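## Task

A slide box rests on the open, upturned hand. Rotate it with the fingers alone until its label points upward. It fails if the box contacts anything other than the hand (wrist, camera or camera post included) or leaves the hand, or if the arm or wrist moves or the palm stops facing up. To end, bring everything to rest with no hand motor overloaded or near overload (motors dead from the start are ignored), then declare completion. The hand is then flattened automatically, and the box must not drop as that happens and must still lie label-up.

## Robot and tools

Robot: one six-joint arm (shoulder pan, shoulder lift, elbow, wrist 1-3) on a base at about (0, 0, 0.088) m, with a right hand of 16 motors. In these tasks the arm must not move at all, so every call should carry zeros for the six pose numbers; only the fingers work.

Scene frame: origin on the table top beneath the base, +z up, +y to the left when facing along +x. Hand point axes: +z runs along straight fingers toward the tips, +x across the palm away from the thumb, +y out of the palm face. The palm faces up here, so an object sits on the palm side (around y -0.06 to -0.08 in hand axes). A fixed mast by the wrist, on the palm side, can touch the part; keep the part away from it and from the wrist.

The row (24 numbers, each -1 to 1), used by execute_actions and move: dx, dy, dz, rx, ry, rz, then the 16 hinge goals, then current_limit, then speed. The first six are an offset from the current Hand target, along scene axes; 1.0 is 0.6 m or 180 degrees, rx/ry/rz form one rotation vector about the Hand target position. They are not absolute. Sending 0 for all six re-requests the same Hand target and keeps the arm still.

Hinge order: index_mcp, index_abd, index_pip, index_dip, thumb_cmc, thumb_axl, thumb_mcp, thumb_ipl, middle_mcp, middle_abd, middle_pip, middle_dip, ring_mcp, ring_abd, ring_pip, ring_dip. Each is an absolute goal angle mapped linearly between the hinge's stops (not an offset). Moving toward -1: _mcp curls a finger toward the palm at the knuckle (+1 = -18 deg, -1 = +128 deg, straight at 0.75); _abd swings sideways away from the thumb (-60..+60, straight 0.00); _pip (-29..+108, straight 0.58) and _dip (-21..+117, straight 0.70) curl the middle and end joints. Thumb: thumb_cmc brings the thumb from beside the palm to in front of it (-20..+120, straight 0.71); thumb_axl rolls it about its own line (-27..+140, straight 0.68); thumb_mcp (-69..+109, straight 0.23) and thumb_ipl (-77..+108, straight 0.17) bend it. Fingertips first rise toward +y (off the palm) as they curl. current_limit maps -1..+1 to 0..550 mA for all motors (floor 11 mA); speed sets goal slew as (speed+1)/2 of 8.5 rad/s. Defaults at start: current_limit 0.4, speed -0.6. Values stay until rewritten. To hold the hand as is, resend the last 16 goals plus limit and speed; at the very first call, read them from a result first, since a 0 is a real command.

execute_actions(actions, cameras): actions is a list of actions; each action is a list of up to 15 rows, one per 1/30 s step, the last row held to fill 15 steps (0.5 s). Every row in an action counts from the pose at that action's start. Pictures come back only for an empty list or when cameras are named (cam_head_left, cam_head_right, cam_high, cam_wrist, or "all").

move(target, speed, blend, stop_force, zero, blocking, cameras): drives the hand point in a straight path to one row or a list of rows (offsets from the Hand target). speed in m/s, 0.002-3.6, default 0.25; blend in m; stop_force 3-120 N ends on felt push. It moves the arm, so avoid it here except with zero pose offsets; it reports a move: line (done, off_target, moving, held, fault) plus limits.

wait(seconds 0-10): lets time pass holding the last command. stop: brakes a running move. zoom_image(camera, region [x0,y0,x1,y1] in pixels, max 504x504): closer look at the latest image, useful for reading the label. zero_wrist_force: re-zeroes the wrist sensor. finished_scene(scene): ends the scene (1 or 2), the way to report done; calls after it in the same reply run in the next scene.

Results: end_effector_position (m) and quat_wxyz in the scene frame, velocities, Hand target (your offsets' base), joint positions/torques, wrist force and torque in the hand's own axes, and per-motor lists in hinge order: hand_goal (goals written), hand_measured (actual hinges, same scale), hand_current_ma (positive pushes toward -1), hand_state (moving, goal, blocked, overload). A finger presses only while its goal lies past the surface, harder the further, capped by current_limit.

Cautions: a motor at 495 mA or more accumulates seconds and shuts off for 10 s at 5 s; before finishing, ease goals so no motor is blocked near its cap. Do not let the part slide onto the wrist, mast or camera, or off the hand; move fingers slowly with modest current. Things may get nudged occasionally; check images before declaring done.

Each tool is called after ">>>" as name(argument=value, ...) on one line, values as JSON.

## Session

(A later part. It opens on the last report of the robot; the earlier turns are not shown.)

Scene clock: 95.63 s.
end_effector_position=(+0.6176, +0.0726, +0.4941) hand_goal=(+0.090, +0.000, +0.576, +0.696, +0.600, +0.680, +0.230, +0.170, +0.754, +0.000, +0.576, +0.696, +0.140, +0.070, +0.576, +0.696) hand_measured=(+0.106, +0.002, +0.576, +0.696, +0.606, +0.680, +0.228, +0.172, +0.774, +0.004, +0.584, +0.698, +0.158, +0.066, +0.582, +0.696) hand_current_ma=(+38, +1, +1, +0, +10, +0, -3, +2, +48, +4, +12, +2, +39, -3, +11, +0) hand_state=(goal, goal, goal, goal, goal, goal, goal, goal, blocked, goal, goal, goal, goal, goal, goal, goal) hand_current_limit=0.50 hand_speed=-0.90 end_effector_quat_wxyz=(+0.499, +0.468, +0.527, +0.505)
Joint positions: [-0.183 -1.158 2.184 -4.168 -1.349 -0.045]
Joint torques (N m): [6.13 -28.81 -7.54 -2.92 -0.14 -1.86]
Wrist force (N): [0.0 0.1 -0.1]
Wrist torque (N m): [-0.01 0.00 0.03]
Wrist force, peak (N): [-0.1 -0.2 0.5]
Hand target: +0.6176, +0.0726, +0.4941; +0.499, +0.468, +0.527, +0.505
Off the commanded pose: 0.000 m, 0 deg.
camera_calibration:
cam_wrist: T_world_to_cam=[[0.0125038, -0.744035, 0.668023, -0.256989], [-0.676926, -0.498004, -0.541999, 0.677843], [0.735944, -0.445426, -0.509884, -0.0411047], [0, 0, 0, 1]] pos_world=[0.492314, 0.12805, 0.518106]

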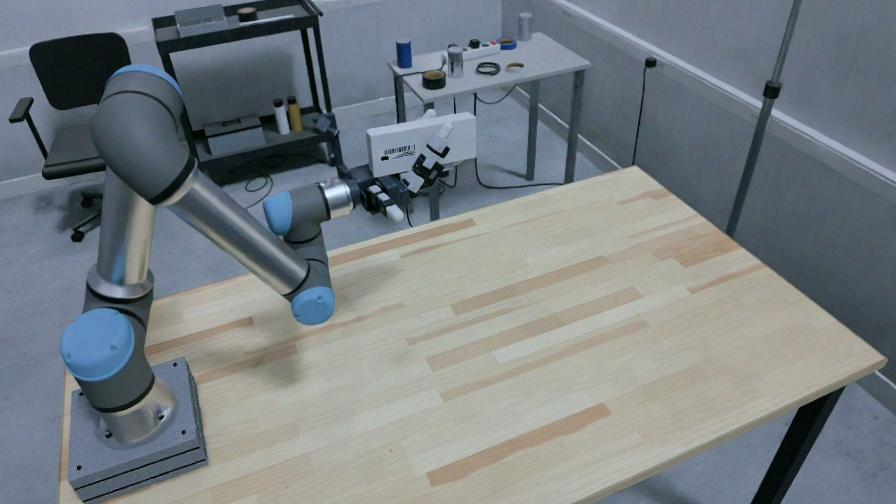

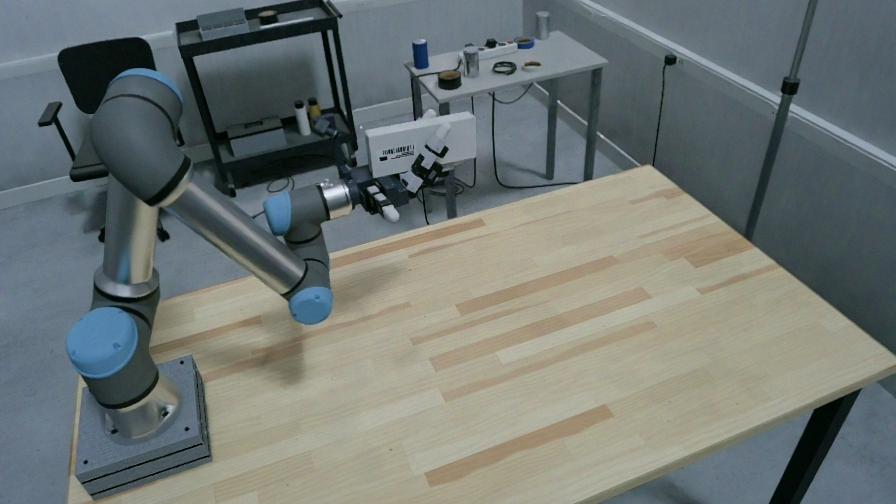

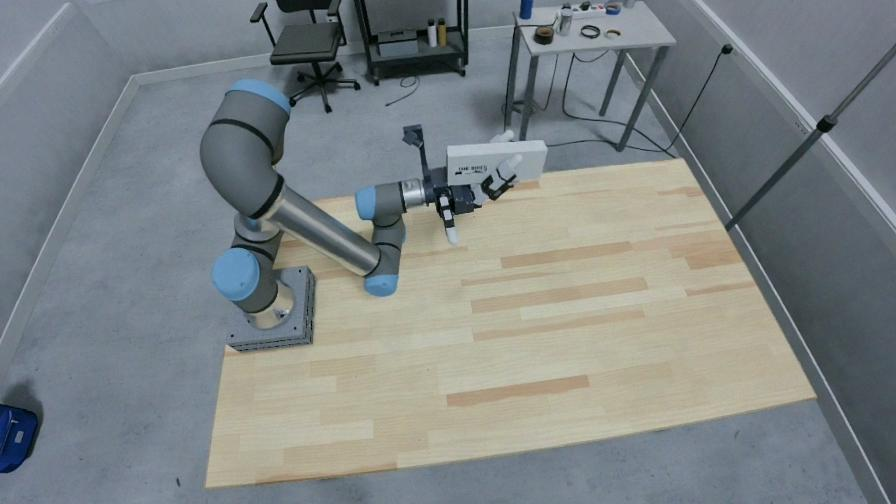

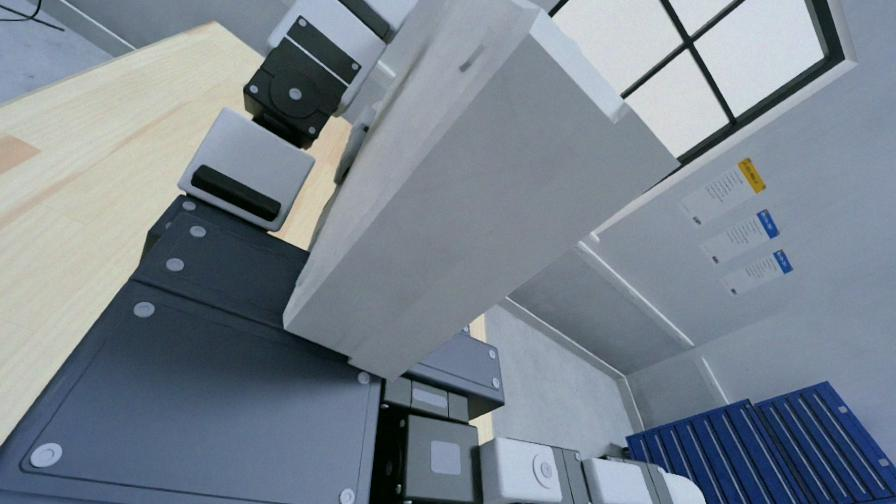

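>>> execute_actions(actions=[[[0,0,0,0,0,0,0.09,-0.2,0.576,0.696,0.60,0.68,0.23,0.17,0.754,0,0.576,0.696,0.14,0.07,0.576,0.696,0.5,-0.97]],[[0,0,0,0,0,0,0.09,-0.2,0.576,0.696,0.60,0.68,0.23,0.17,0.754,0,0.576,0.696,0.14,0.07,0.576,0.696,0.5,-0.97]],[[0,0,0,0,0,0,0.09,-0.2,0.576,0.696,0.60,0.68,0.23,0.17,0.754,0,0.576,0.696,0.14,0.07,0.576,0.696,0.5,-0.97]],[[0,0,0,0,0,0,0.09,-0.2,0.576,0.696,0.60,0.68,0.23,0.17,0.754,0,0.576,0.696,0.14,0.07,0.576,0.696,0.5,-0.97]]], cameras=["cam_wrist","cam_high","cam_head_left"])

>>> zoom_image(camera="cam_wrist", region=[250, 0, 750, 400])

>>> zoom_image(camera="cam_head_left", region=[350, 90, 490, 220])

>>> zoom_image(camera="cam_high", region=[420, 110, 560, 230])

Scene clock: 98.70 s.
end_effector_position=(+0.6176, +0.0726, +0.4941) hand_goal=(+0.090, -0.200, +0.576, +0.696, +0.600, +0.680, +0.230, +0.170, +0.754, +0.000, +0.576, +0.696, +0.140, +0.070, +0.576, +0.696) hand_measured=(+0.106, -0.194, +0.576, +0.696, +0.606, +0.680, +0.228, +0.172, +0.774, +0.000, +0.586, +0.698, +0.158, +0.066, +0.582, +0.696) hand_current_ma=(+35, +7, +1, +0, +10, +0, -3, +2, +49, +0, +16, +3, +39, -3, +11, +0) hand_state=(goal, goal, goal, goal, goal, goal, goal, goal, blocked, goal, goal, goal, goal, goal, goal, goal) hand_current_limit=0.50 hand_speed=-0.97 end_effector_quat_wxyz=(+0.499, +0.468, +0.527, +0.505)
Joint positions: [-0.183 -1.158 2.184 -4.168 -1.349 -0.045]
Joint torques (N m): [5.76 -28.49 -7.43 -2.77 -0.11 -1.93]
Wrist force (N): [-0.1 -0.2 0.0]
Wrist torque (N m): [-0.06 0.01 0.00]
Wrist force, peak (N): [0.0 -0.3 0.3]
Hand target: +0.6176, +0.0726, +0.4941; +0.499, +0.468, +0.527, +0.505
Off the commanded pose: 0.000 m, 0 deg.
camera_calibration:
cam_wrist: T_world_to_cam=[[0.0125038, -0.744035, 0.668023, -0.256989], [-0.676926, -0.498004, -0.541999, 0.677843], [0.735944, -0.445426, -0.509884, -0.0411047], [0, 0, 0, 1]] pos_world=[0.492314, 0.12805, 0.518106]
Images, in order (width x height): cam_head_left 896x504, cam_high 896x504, cam_wrist 896x504.

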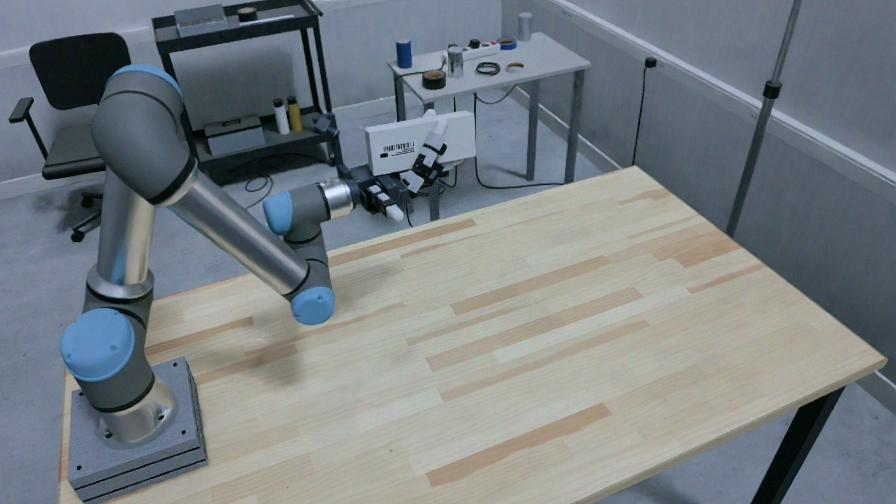

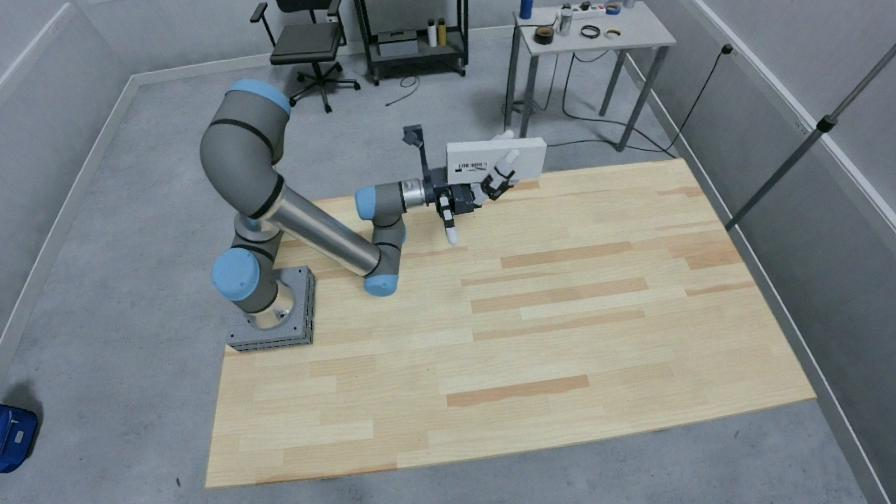

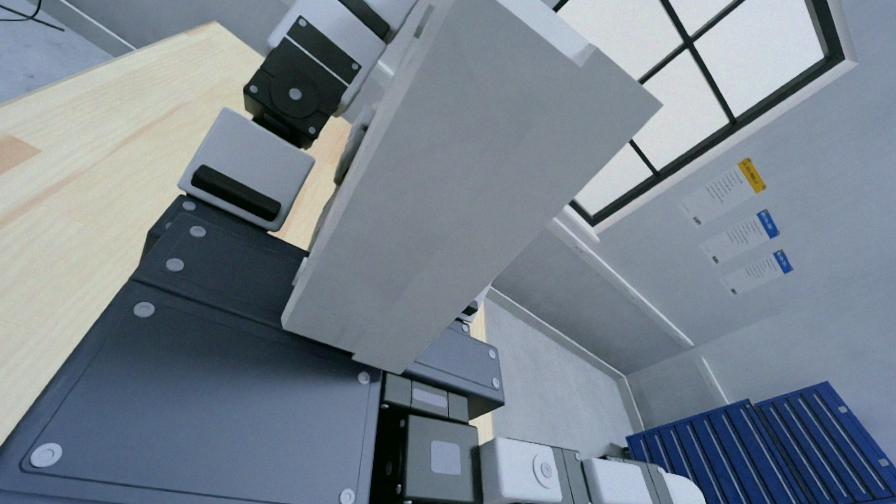

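Scaled by 1.008.

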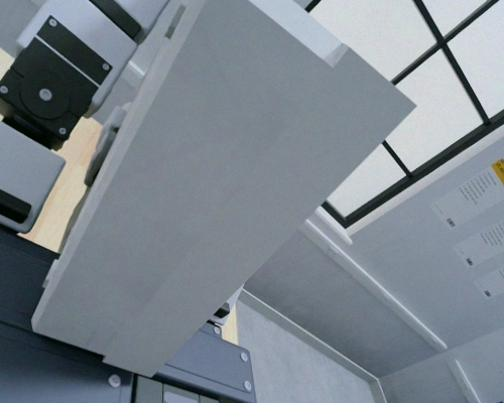

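Scaled by 3.600.

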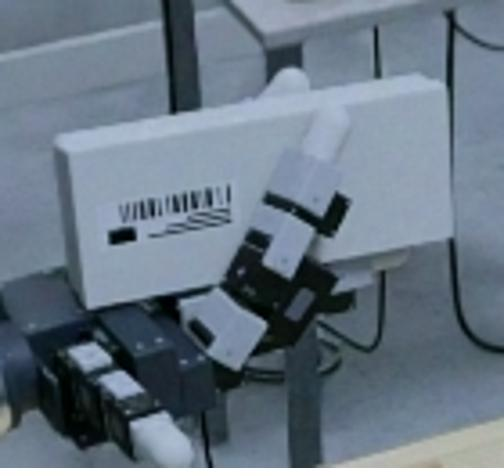

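Scaled by 3.600.

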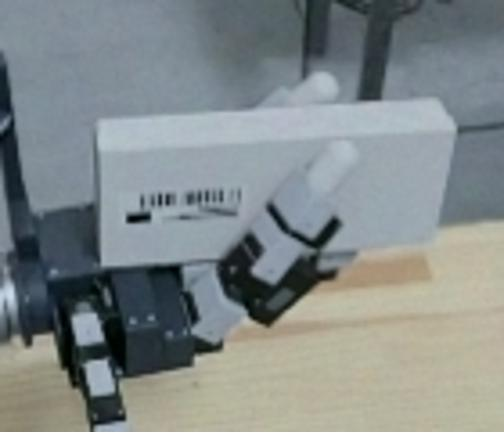

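>>> execute_actions(actions=[[[0,0,0,0,0,0,0.09,-0.28,0.576,0.696,0.60,0.68,0.23,0.17,0.754,0,0.576,0.696,0.14,0.07,0.576,0.696,0.5,-0.98]],[[0,0,0,0,0,0,0.09,-0.28,0.576,0.696,0.60,0.68,0.23,0.17,0.754,0,0.576,0.696,0.14,0.07,0.576,0.696,0.5,-0.98]]], cameras=["cam_wrist","cam_high","cam_head_left"])

>>> zoom_image(camera="cam_wrist", region=[250, 0, 750, 400])

>>> zoom_image(camera="cam_head_left", region=[350, 90, 490, 220])

>>> zoom_image(camera="cam_high", region=[420, 110, 560, 230])

Scene clock: 100.67 s.
end_effector_position=(+0.6176, +0.0726, +0.4941) hand_goal=(+0.090, -0.280, +0.576, +0.696, +0.600, +0.680, +0.230, +0.170, +0.754, +0.000, +0.576, +0.696, +0.140, +0.070, +0.576, +0.696) hand_measured=(+0.106, -0.248, +0.578, +0.696, +0.606, +0.680, +0.228, +0.172, +0.774, -0.002, +0.586, +0.698, +0.156, +0.064, +0.582, +0.696) hand_current_ma=(+33, +65, +2, +0, +10, +0, -3, +2, +50, -2, +16, +3, +37, -9, +9, +0) hand_state=(goal, blocked, goal, goal, goal, goal, goal, goal, blocked, goal, goal, goal, goal, goal, goal, goal) hand_current_limit=0.50 hand_speed=-0.98 end_effector_quat_wxyz=(+0.499, +0.468, +0.527, +0.505)
Joint positions: [-0.183 -1.158 2.184 -4.168 -1.349 -0.045]
Joint torques (N m): [5.96 -27.99 -7 -2.81 -0.11 -1.86]
Wrist force (N): [0.1 -0.1 0.1]
Wrist torque (N m): [-0.05 -0.02 0.02]
Wrist force, peak (N): [0.0 -0.4 0.2]
Hand target: +0.6176, +0.0726, +0.4941; +0.499, +0.468, +0.527, +0.505
Off the commanded pose: 0.000 m, 0 deg.
camera_calibration:
cam_wrist: T_world_to_cam=[[0.0125038, -0.744035, 0.668023, -0.256989], [-0.676926, -0.498004, -0.541999, 0.677843], [0.735944, -0.445426, -0.509884, -0.0411047], [0, 0, 0, 1]] pos_world=[0.492314, 0.12805, 0.518106]
Images, in order (width x height): cam_head_left 896x504, cam_high 896x504, cam_wrist 896x504.

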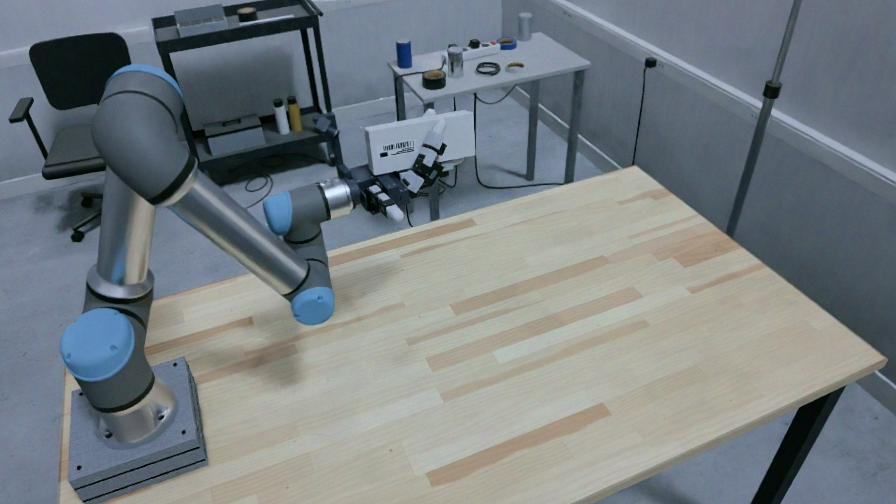

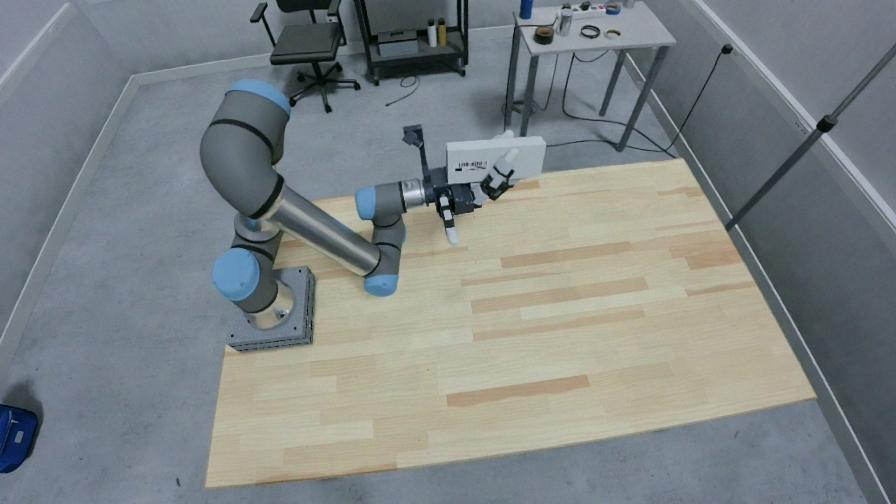

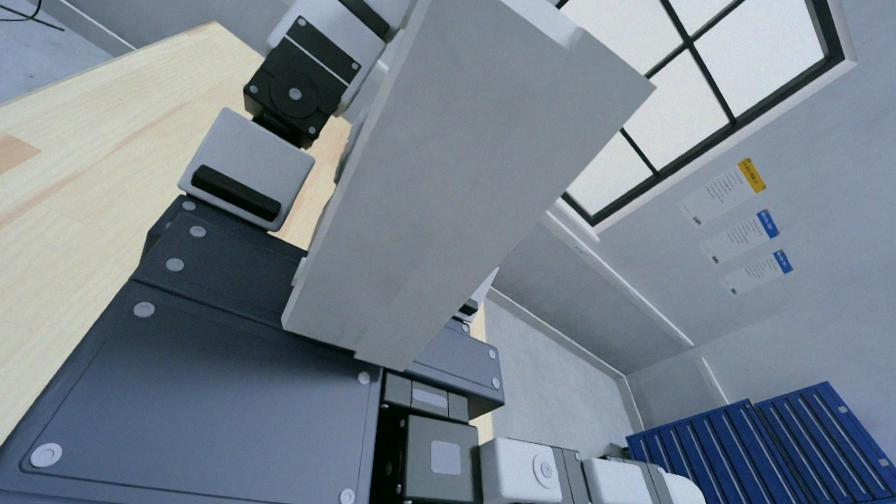

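Scaled by 1.008.

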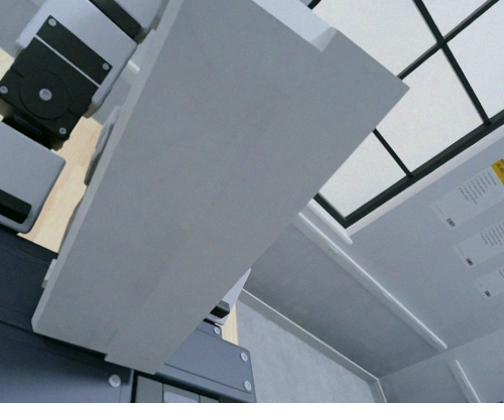

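Scaled by 3.600.

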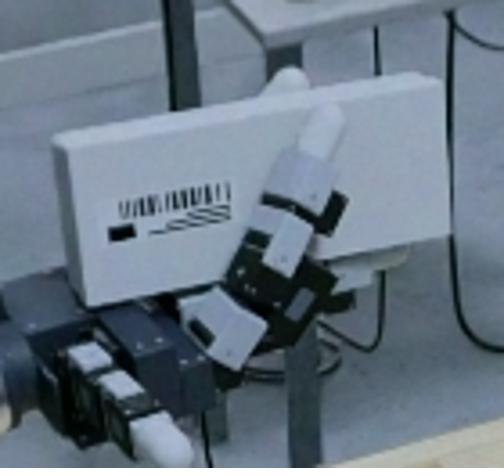

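Scaled by 3.600.

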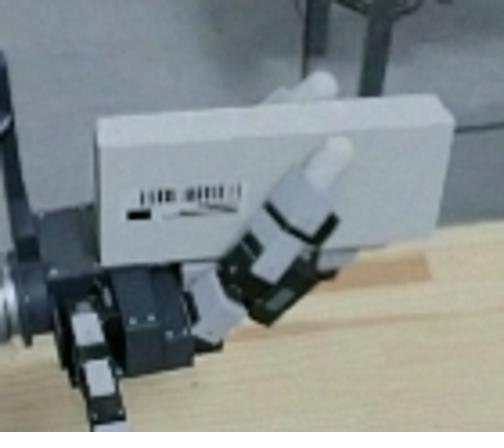

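>>> execute_actions(actions=[[[0,0,0,0,0,0,0.09,-0.34,0.576,0.696,0.60,0.68,0.23,0.17,0.754,0,0.576,0.696,0.14,0.0,0.576,0.696,0.5,-0.98]],[[0,0,0,0,0,0,0.09,-0.34,0.576,0.696,0.60,0.68,0.23,0.17,0.754,0,0.576,0.696,0.14,0.0,0.576,0.696,0.5,-0.98]],[[0,0,0,0,0,0,0.09,-0.34,0.576,0.696,0.60,0.68,0.23,0.17,0.754,0,0.576,0.696,0.14,0.0,0.576,0.696,0.5,-0.98]]], cameras=["cam_wrist","cam_high","cam_head_left"])

>>> zoom_image(camera="cam_wrist", region=[250, 0, 750, 400])

>>> zoom_image(camera="cam_head_left", region=[350, 90, 490, 220])

>>> zoom_image(camera="cam_high", region=[420, 110, 560, 230])

Scene clock: 103.23 s.
end_effector_position=(+0.6176, +0.0726, +0.4941) hand_goal=(+0.090, -0.340, +0.576, +0.696, +0.600, +0.680, +0.230, +0.170, +0.754, +0.000, +0.576, +0.696, +0.140, +0.000, +0.576, +0.696) hand_measured=(+0.102, -0.312, +0.578, +0.696, +0.606, +0.680, +0.228, +0.172, +0.774, -0.002, +0.584, +0.698, +0.156, -0.004, +0.582, +0.696) hand_current_ma=(+23, +58, +2, +0, +10, +0, -3, +2, +50, -2, +14, +3, +37, -4, +9, +0) hand_state=(goal, blocked, goal, goal, goal, goal, goal, goal, blocked, goal, goal, goal, goal, goal, goal, goal) hand_current_limit=0.50 hand_speed=-0.98 end_effector_quat_wxyz=(+0.499, +0.468, +0.527, +0.505)
Joint positions: [-0.183 -1.158 2.184 -4.168 -1.349 -0.045]
Joint torques (N m): [5.97 -27.77 -7.32 -2.67 -0.1 -1.86]
Wrist force (N): [0.0 -0.2 0.0]
Wrist torque (N m): [-0.05 0.00 0.00]
Wrist force, peak (N): [0.3 -0.3 -0.1]
Hand target: +0.6176, +0.0726, +0.4941; +0.499, +0.468, +0.527, +0.505
Off the commanded pose: 0.000 m, 0 deg.
camera_calibration:
cam_wrist: T_world_to_cam=[[0.0125038, -0.744035, 0.668023, -0.256989], [-0.676926, -0.498004, -0.541999, 0.677843], [0.735944, -0.445426, -0.509884, -0.0411047], [0, 0, 0, 1]] pos_world=[0.492314, 0.12805, 0.518106]
Images, in order (width x height): cam_head_left 896x504, cam_high 896x504, cam_wrist 896x504.

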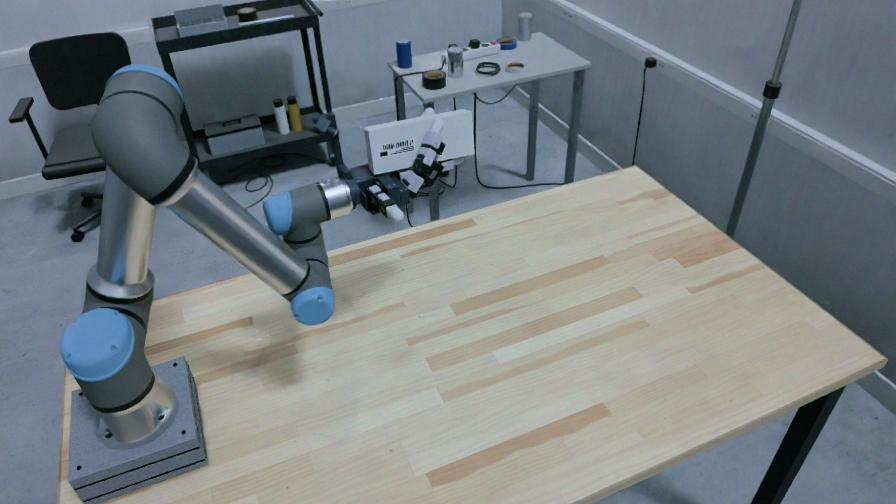

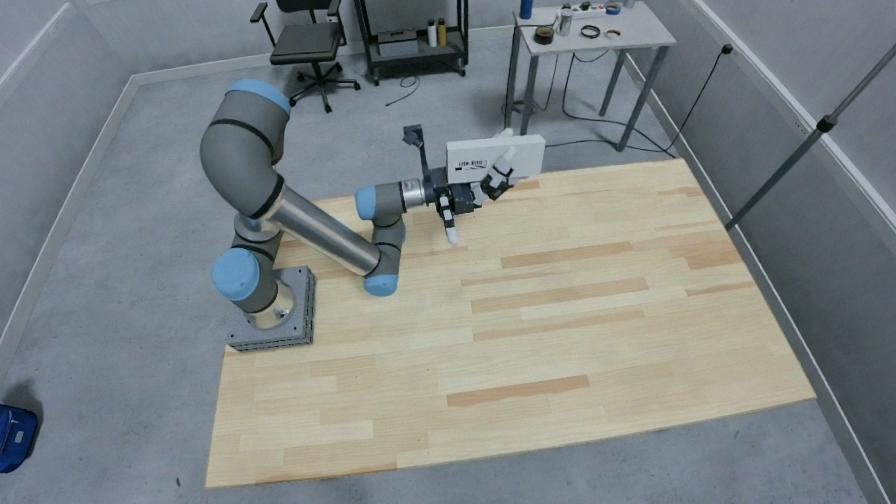

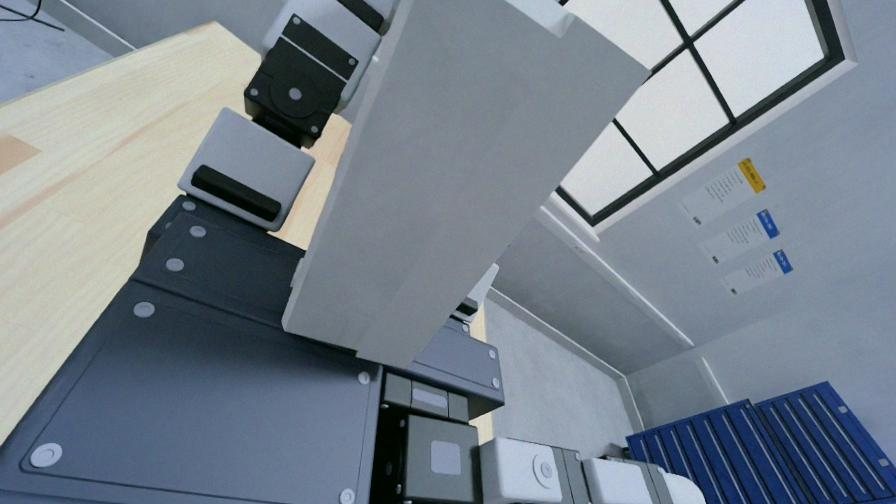

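Scaled by 1.008.

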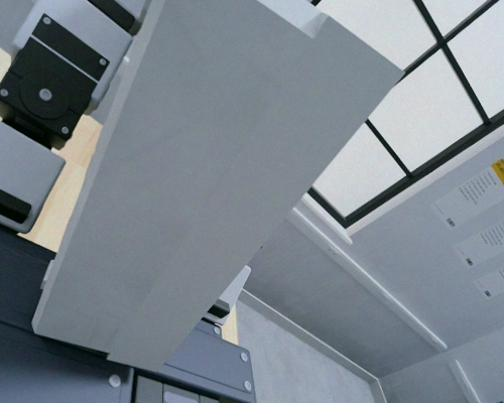

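Scaled by 3.600.

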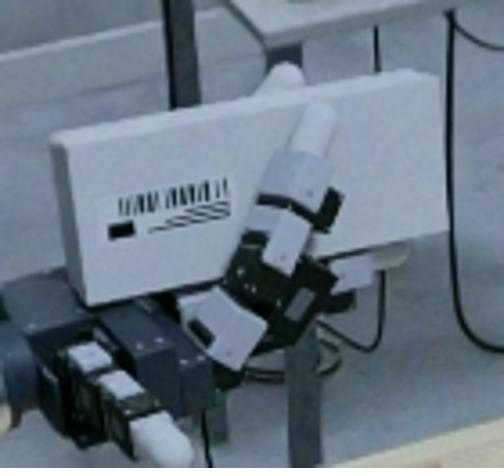

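Scaled by 3.600.

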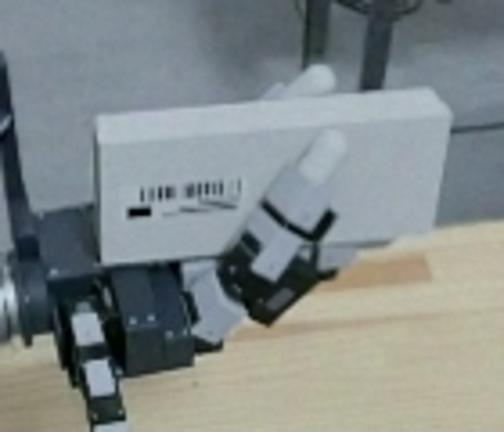

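>>> execute_actions(actions=[[[0,0,0,0,0,0,0.09,-0.42,0.576,0.696,0.60,0.68,0.23,0.17,0.754,0,0.576,0.696,0.14,-0.1,0.576,0.696,0.5,-0.98]],[[0,0,0,0,0,0,0.09,-0.42,0.576,0.696,0.60,0.68,0.23,0.17,0.754,0,0.576,0.696,0.14,-0.1,0.576,0.696,0.5,-0.98]],[[0,0,0,0,0,0,0.09,-0.42,0.576,0.696,0.60,0.68,0.23,0.17,0.754,0,0.576,0.696,0.14,-0.1,0.576,0.696,0.5,-0.98]]], cameras=["cam_wrist","cam_high","cam_head_left"])

>>> zoom_image(camera="cam_wrist", region=[250, 0, 750, 400])

>>> zoom_image(camera="cam_head_left", region=[350, 90, 490, 220])

>>> zoom_image(camera="cam_high", region=[420, 110, 560, 230])

Scene clock: 106.40 s.
end_effector_position=(+0.6176, +0.0726, +0.4941) hand_goal=(+0.090, -0.420, +0.576, +0.696, +0.600, +0.680, +0.230, +0.170, +0.754, +0.000, +0.576, +0.696, +0.140, -0.100, +0.576, +0.696) hand_measured=(+0.100, -0.400, +0.578, +0.696, +0.606, +0.680, +0.228, +0.172, +0.774, -0.002, +0.584, +0.698, +0.156, -0.102, +0.582, +0.696) hand_current_ma=(+18, +38, +2, +0, +10, +0, -3, +2, +51, -2, +14, +3, +36, -2, +9, +0) hand_state=(goal, blocked, goal, goal, goal, goal, goal, goal, blocked, goal, goal, goal, goal, goal, goal, goal) hand_current_limit=0.50 hand_speed=-0.98 end_effector_quat_wxyz=(+0.499, +0.468, +0.527, +0.505)
Joint positions: [-0.183 -1.158 2.184 -4.168 -1.349 -0.045]
Joint torques (N m): [5.87 -27.72 -7.52 -2.56 -0.11 -1.83]
Wrist force (N): [0.1 -0.1 0.3]
Wrist torque (N m): [-0.07 -0.02 0.00]
Wrist force, peak (N): [-0.3 -0.2 0.3]
Hand target: +0.6176, +0.0726, +0.4941; +0.499, +0.468, +0.527, +0.505
Off the commanded pose: 0.000 m, 0 deg.
camera_calibration:
cam_wrist: T_world_to_cam=[[0.0125038, -0.744035, 0.668023, -0.256989], [-0.676926, -0.498004, -0.541999, 0.677843], [0.735944, -0.445426, -0.509884, -0.0411047], [0, 0, 0, 1]] pos_world=[0.492314, 0.12805, 0.518106]
Images, in order (width x height): cam_head_left 896x504, cam_high 896x504, cam_wrist 896x504.

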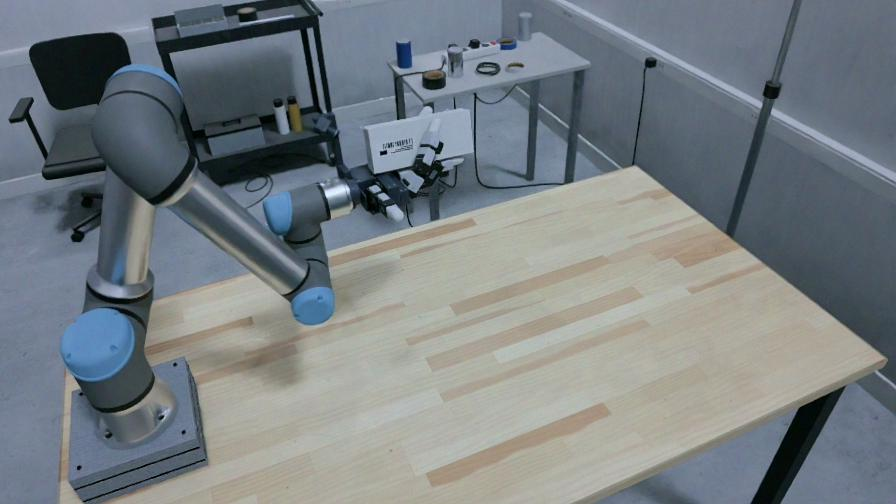

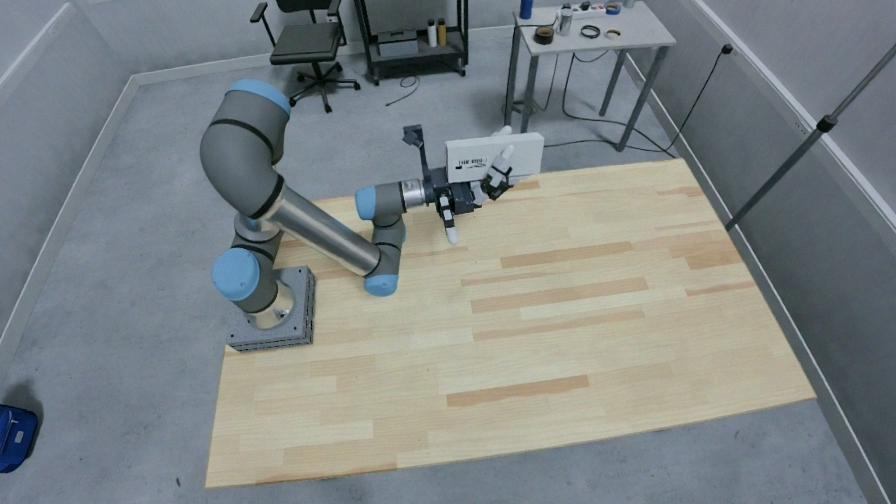

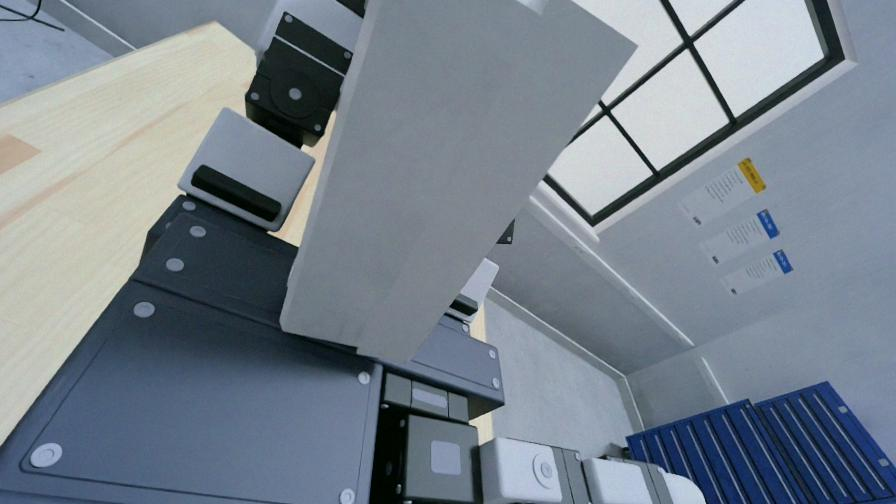

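Scaled by 1.008.

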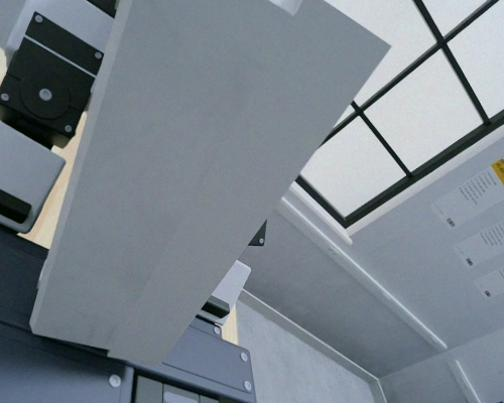

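Scaled by 3.600.

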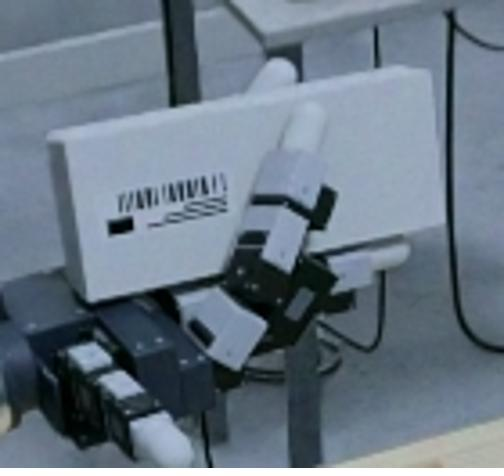

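Scaled by 3.600.

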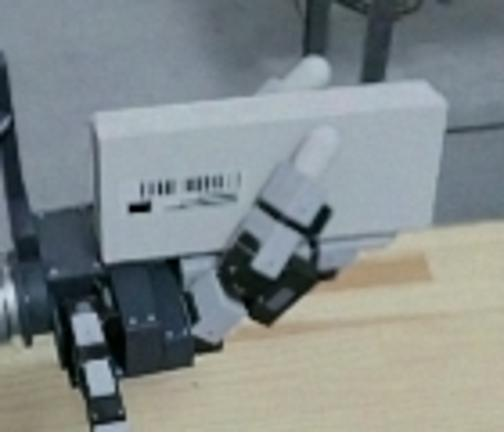

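>>> execute_actions(actions=[[[0,0,0,0,0,0,0.09,-0.44,0.576,0.696,0.60,0.68,0.23,0.17,0.754,0,0.576,0.696,0.14,-0.2,0.576,0.696,0.5,-0.98]],[[0,0,0,0,0,0,0.09,-0.44,0.576,0.696,0.60,0.68,0.23,0.17,0.754,0,0.576,0.696,0.14,-0.2,0.576,0.696,0.5,-0.98]],[[0,0,0,0,0,0,0.09,-0.44,0.576,0.696,0.60,0.68,0.23,0.17,0.754,0,0.576,0.696,0.14,-0.2,0.576,0.696,0.5,-0.98]]], cameras=["cam_wrist","cam_high","cam_head_left"])

>>> zoom_image(camera="cam_wrist", region=[250, 0, 750, 400])

>>> zoom_image(camera="cam_head_left", region=[350, 90, 490, 220])

>>> zoom_image(camera="cam_high", region=[420, 110, 560, 230])

Scene clock: 109.27 s.
end_effector_position=(+0.6176, +0.0726, +0.4941) hand_goal=(+0.090, -0.440, +0.576, +0.696, +0.600, +0.680, +0.230, +0.170, +0.754, +0.000, +0.576, +0.696, +0.140, -0.200, +0.576, +0.696) hand_measured=(+0.100, -0.438, +0.578, +0.696, +0.606, +0.680, +0.228, +0.172, +0.774, -0.002, +0.584, +0.698, +0.156, -0.198, +0.582, +0.696) hand_current_ma=(+18, +1, +2, +0, +10, +0, -3, +2, +51, -2, +14, +3, +36, +2, +9, +0) hand_state=(goal, goal, goal, goal, goal, goal, goal, goal, blocked, goal, goal, goal, goal, goal, goal, goal) hand_current_limit=0.50 hand_speed=-0.98 end_effector_quat_wxyz=(+0.499, +0.468, +0.527, +0.505)
Joint positions: [-0.183 -1.158 2.184 -4.168 -1.349 -0.045]
Joint torques (N m): [6.16 -28.1 -7.69 -2.59 -0.07 -1.82]
Wrist force (N): [0.0 -0.1 -0.1]
Wrist torque (N m): [-0.04 0.00 -0.02]
Wrist force, peak (N): [0.1 -0.2 0.3]
Hand target: +0.6176, +0.0726, +0.4941; +0.499, +0.468, +0.527, +0.505
Off the commanded pose: 0.000 m, 0 deg.
camera_calibration:
cam_wrist: T_world_to_cam=[[0.0125038, -0.744035, 0.668023, -0.256989], [-0.676926, -0.498004, -0.541999, 0.677843], [0.735944, -0.445426, -0.509884, -0.0411047], [0, 0, 0, 1]] pos_world=[0.492314, 0.12805, 0.518106]
Images, in order (width x height): cam_head_left 896x504, cam_high 896x504, cam_wrist 896x504.

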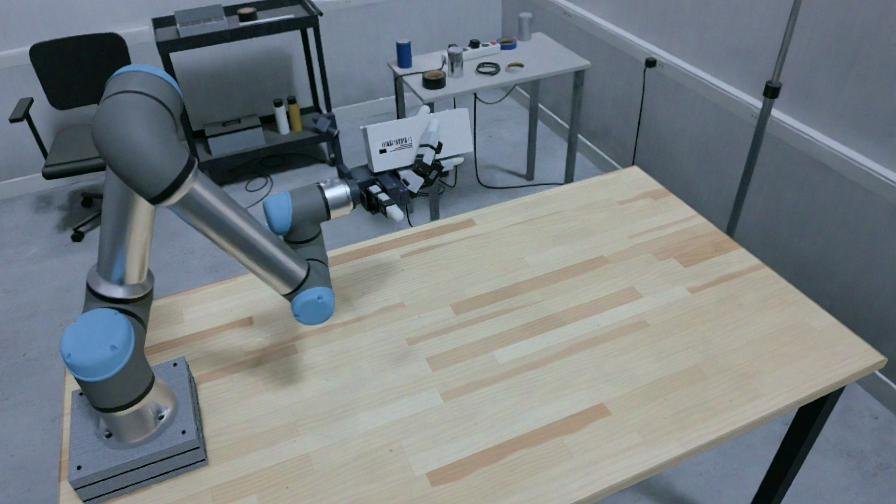

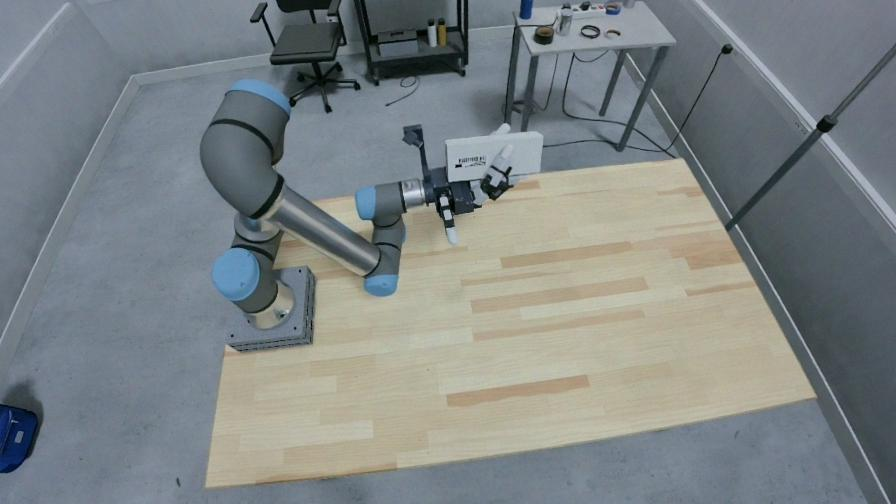

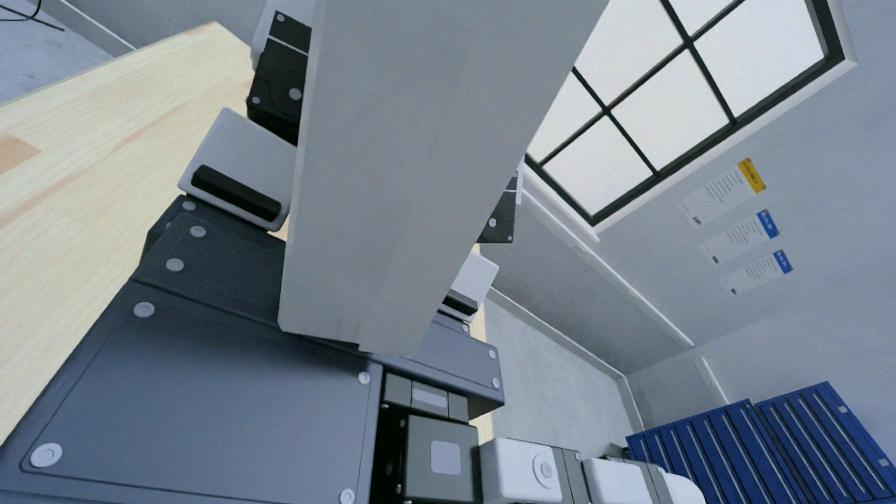

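Scaled by 1.008.

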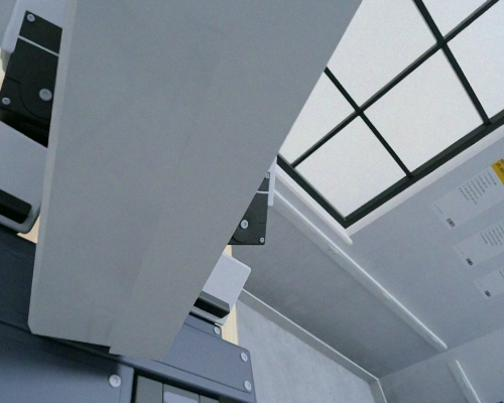

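Scaled by 3.600.

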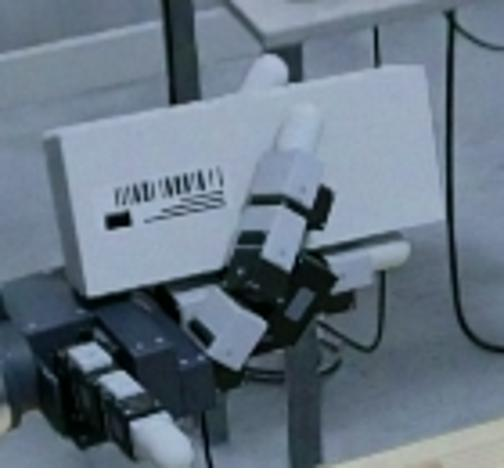

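Scaled by 3.600.

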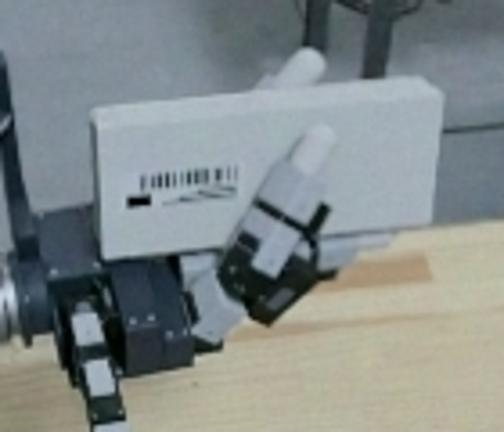

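>>> execute_actions(actions=[[[0,0,0,0,0,0,0.09,0,0.576,0.696,0.60,0.68,0.23,0.17,0.754,0,0.576,0.696,0.14,-0.2,0.576,0.696,0.5,-0.94]],[[0,0,0,0,0,0,0.09,0,0.576,0.696,0.60,0.68,0.23,0.17,0.754,0,0.576,0.696,0.14,-0.2,0.576,0.696,0.5,-0.94]],[[0,0,0,0,0,0,0.09,0,0.576,0.696,0.60,0.68,0.23,0.17,0.754,0,0.576,0.696,0.14,-0.2,0.576,0.696,0.5,-0.94]],[[0,0,0,0,0,0,0.754,0,0.576,0.696,0.60,0.68,0.23,0.17,0.754,0,0.576,0.696,0.14,-0.2,0.576,0.696,0.5,-0.9]],[[0,0,0,0,0,0,0.754,0,0.576,0.696,0.60,0.68,0.23,0.17,0.754,0,0.576,0.696,0.14,-0.2,0.576,0.696,0.5,-0.9]],[[0,0,0,0,0,0,0.754,0,0.576,0.696,0.60,0.68,0.23,0.17,0.754,0,0.576,0.696,0.14,-0.2,0.576,0.696,0.5,-0.9]],[[0,0,0,0,0,0,0.754,0,0.576,0.696,0.60,0.68,0.23,0.17,0.754,0,0.576,0.696,0.14,-0.2,0.576,0.696,0.5,-0.9]]], cameras=["cam_wrist","cam_high","cam_head_left"])

>>> zoom_image(camera="cam_wrist", region=[250, 0, 750, 400])

>>> zoom_image(camera="cam_head_left", region=[350, 90, 490, 220])

>>> zoom_image(camera="cam_high", region=[420, 110, 560, 230])

Scene clock: 114.10 s.
end_effector_position=(+0.6176, +0.0726, +0.4941) hand_goal=(+0.754, +0.000, +0.576, +0.696, +0.600, +0.680, +0.230, +0.170, +0.754, +0.000, +0.576, +0.696, +0.140, -0.200, +0.576, +0.696) hand_measured=(+0.760, -0.004, +0.578, +0.696, +0.606, +0.680, +0.228, +0.172, +0.774, -0.002, +0.584, +0.698, +0.156, -0.198, +0.582, +0.696) hand_current_ma=(+12, -4, +2, +0, +10, +0, -3, +2, +51, -2, +14, +3, +36, +2, +9, +0) hand_state=(goal, goal, goal, goal, goal, goal, goal, goal, blocked, goal, goal, goal, goal, goal, goal, goal) hand_current_limit=0.50 hand_speed=-0.90 end_effector_quat_wxyz=(+0.499, +0.468, +0.527, +0.505)
Joint positions: [-0.183 -1.158 2.184 -4.168 -1.349 -0.045]
Joint torques (N m): [6.31 -28.01 -7.27 -2.59 -0.2 -1.82]
Wrist force (N): [-0.1 -0.2 0.2]
Wrist torque (N m): [-0.06 0.01 -0.02]
Wrist force, peak (N): [0.2 -0.3 -0.3]
Hand target: +0.6176, +0.0726, +0.4941; +0.499, +0.468, +0.527, +0.505
Off the commanded pose: 0.000 m, 0 deg.
camera_calibration:
cam_wrist: T_world_to_cam=[[0.0125038, -0.744035, 0.668023, -0.256989], [-0.676926, -0.498004, -0.541999, 0.677843], [0.735944, -0.445426, -0.509884, -0.0411047], [0, 0, 0, 1]] pos_world=[0.492314, 0.12805, 0.518106]
Images, in order (width x height): cam_head_left 896x504, cam_high 896x504, cam_wrist 896x504.

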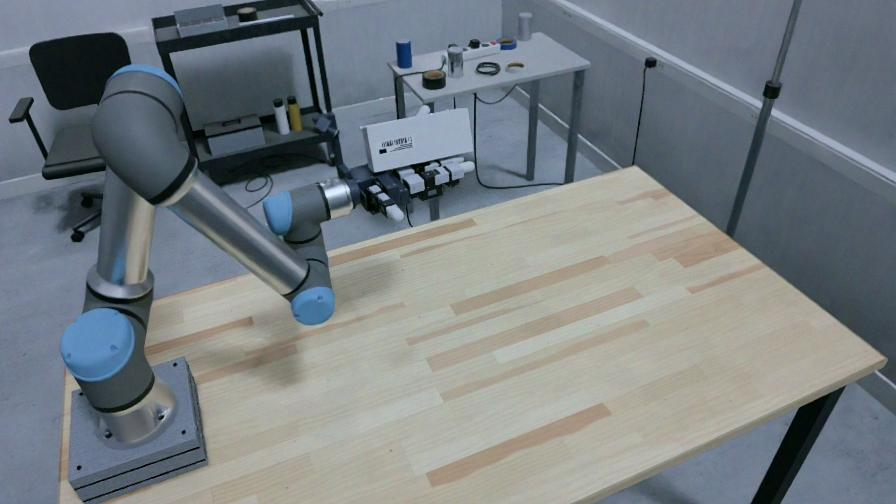

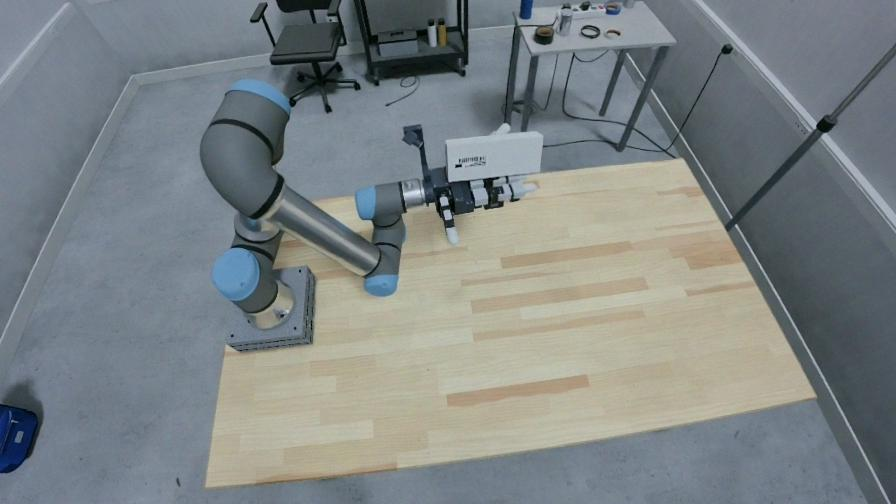

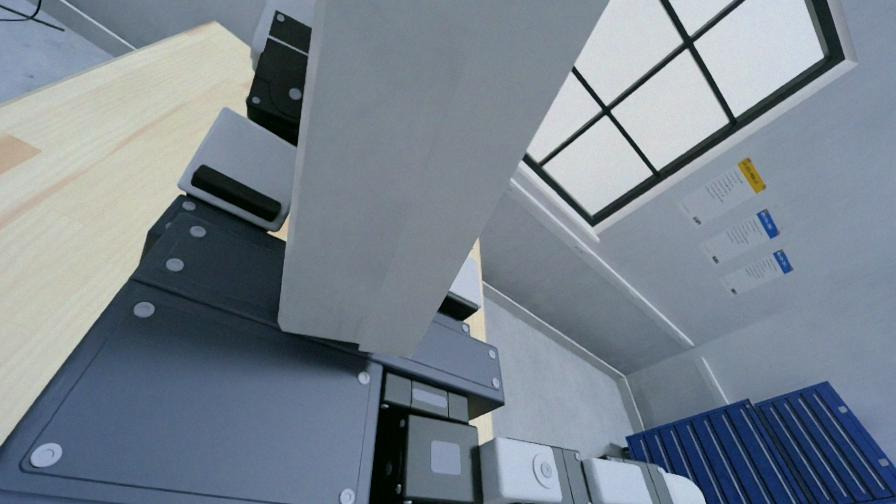

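Scaled by 1.008.

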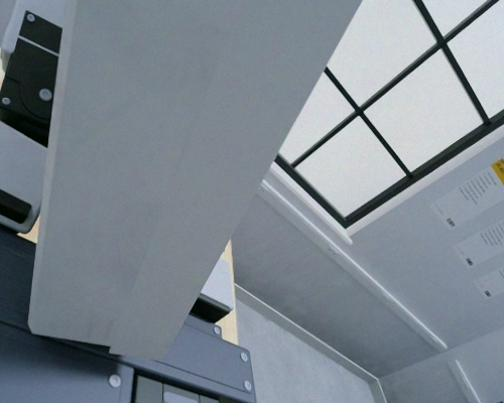

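Scaled by 3.600.

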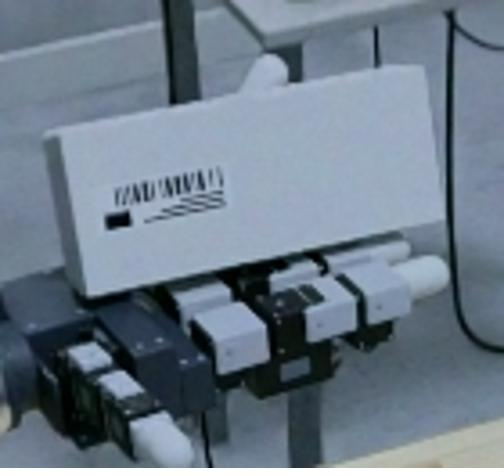

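Scaled by 3.600.

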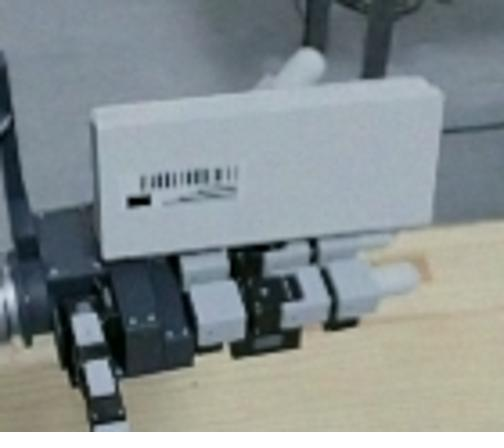

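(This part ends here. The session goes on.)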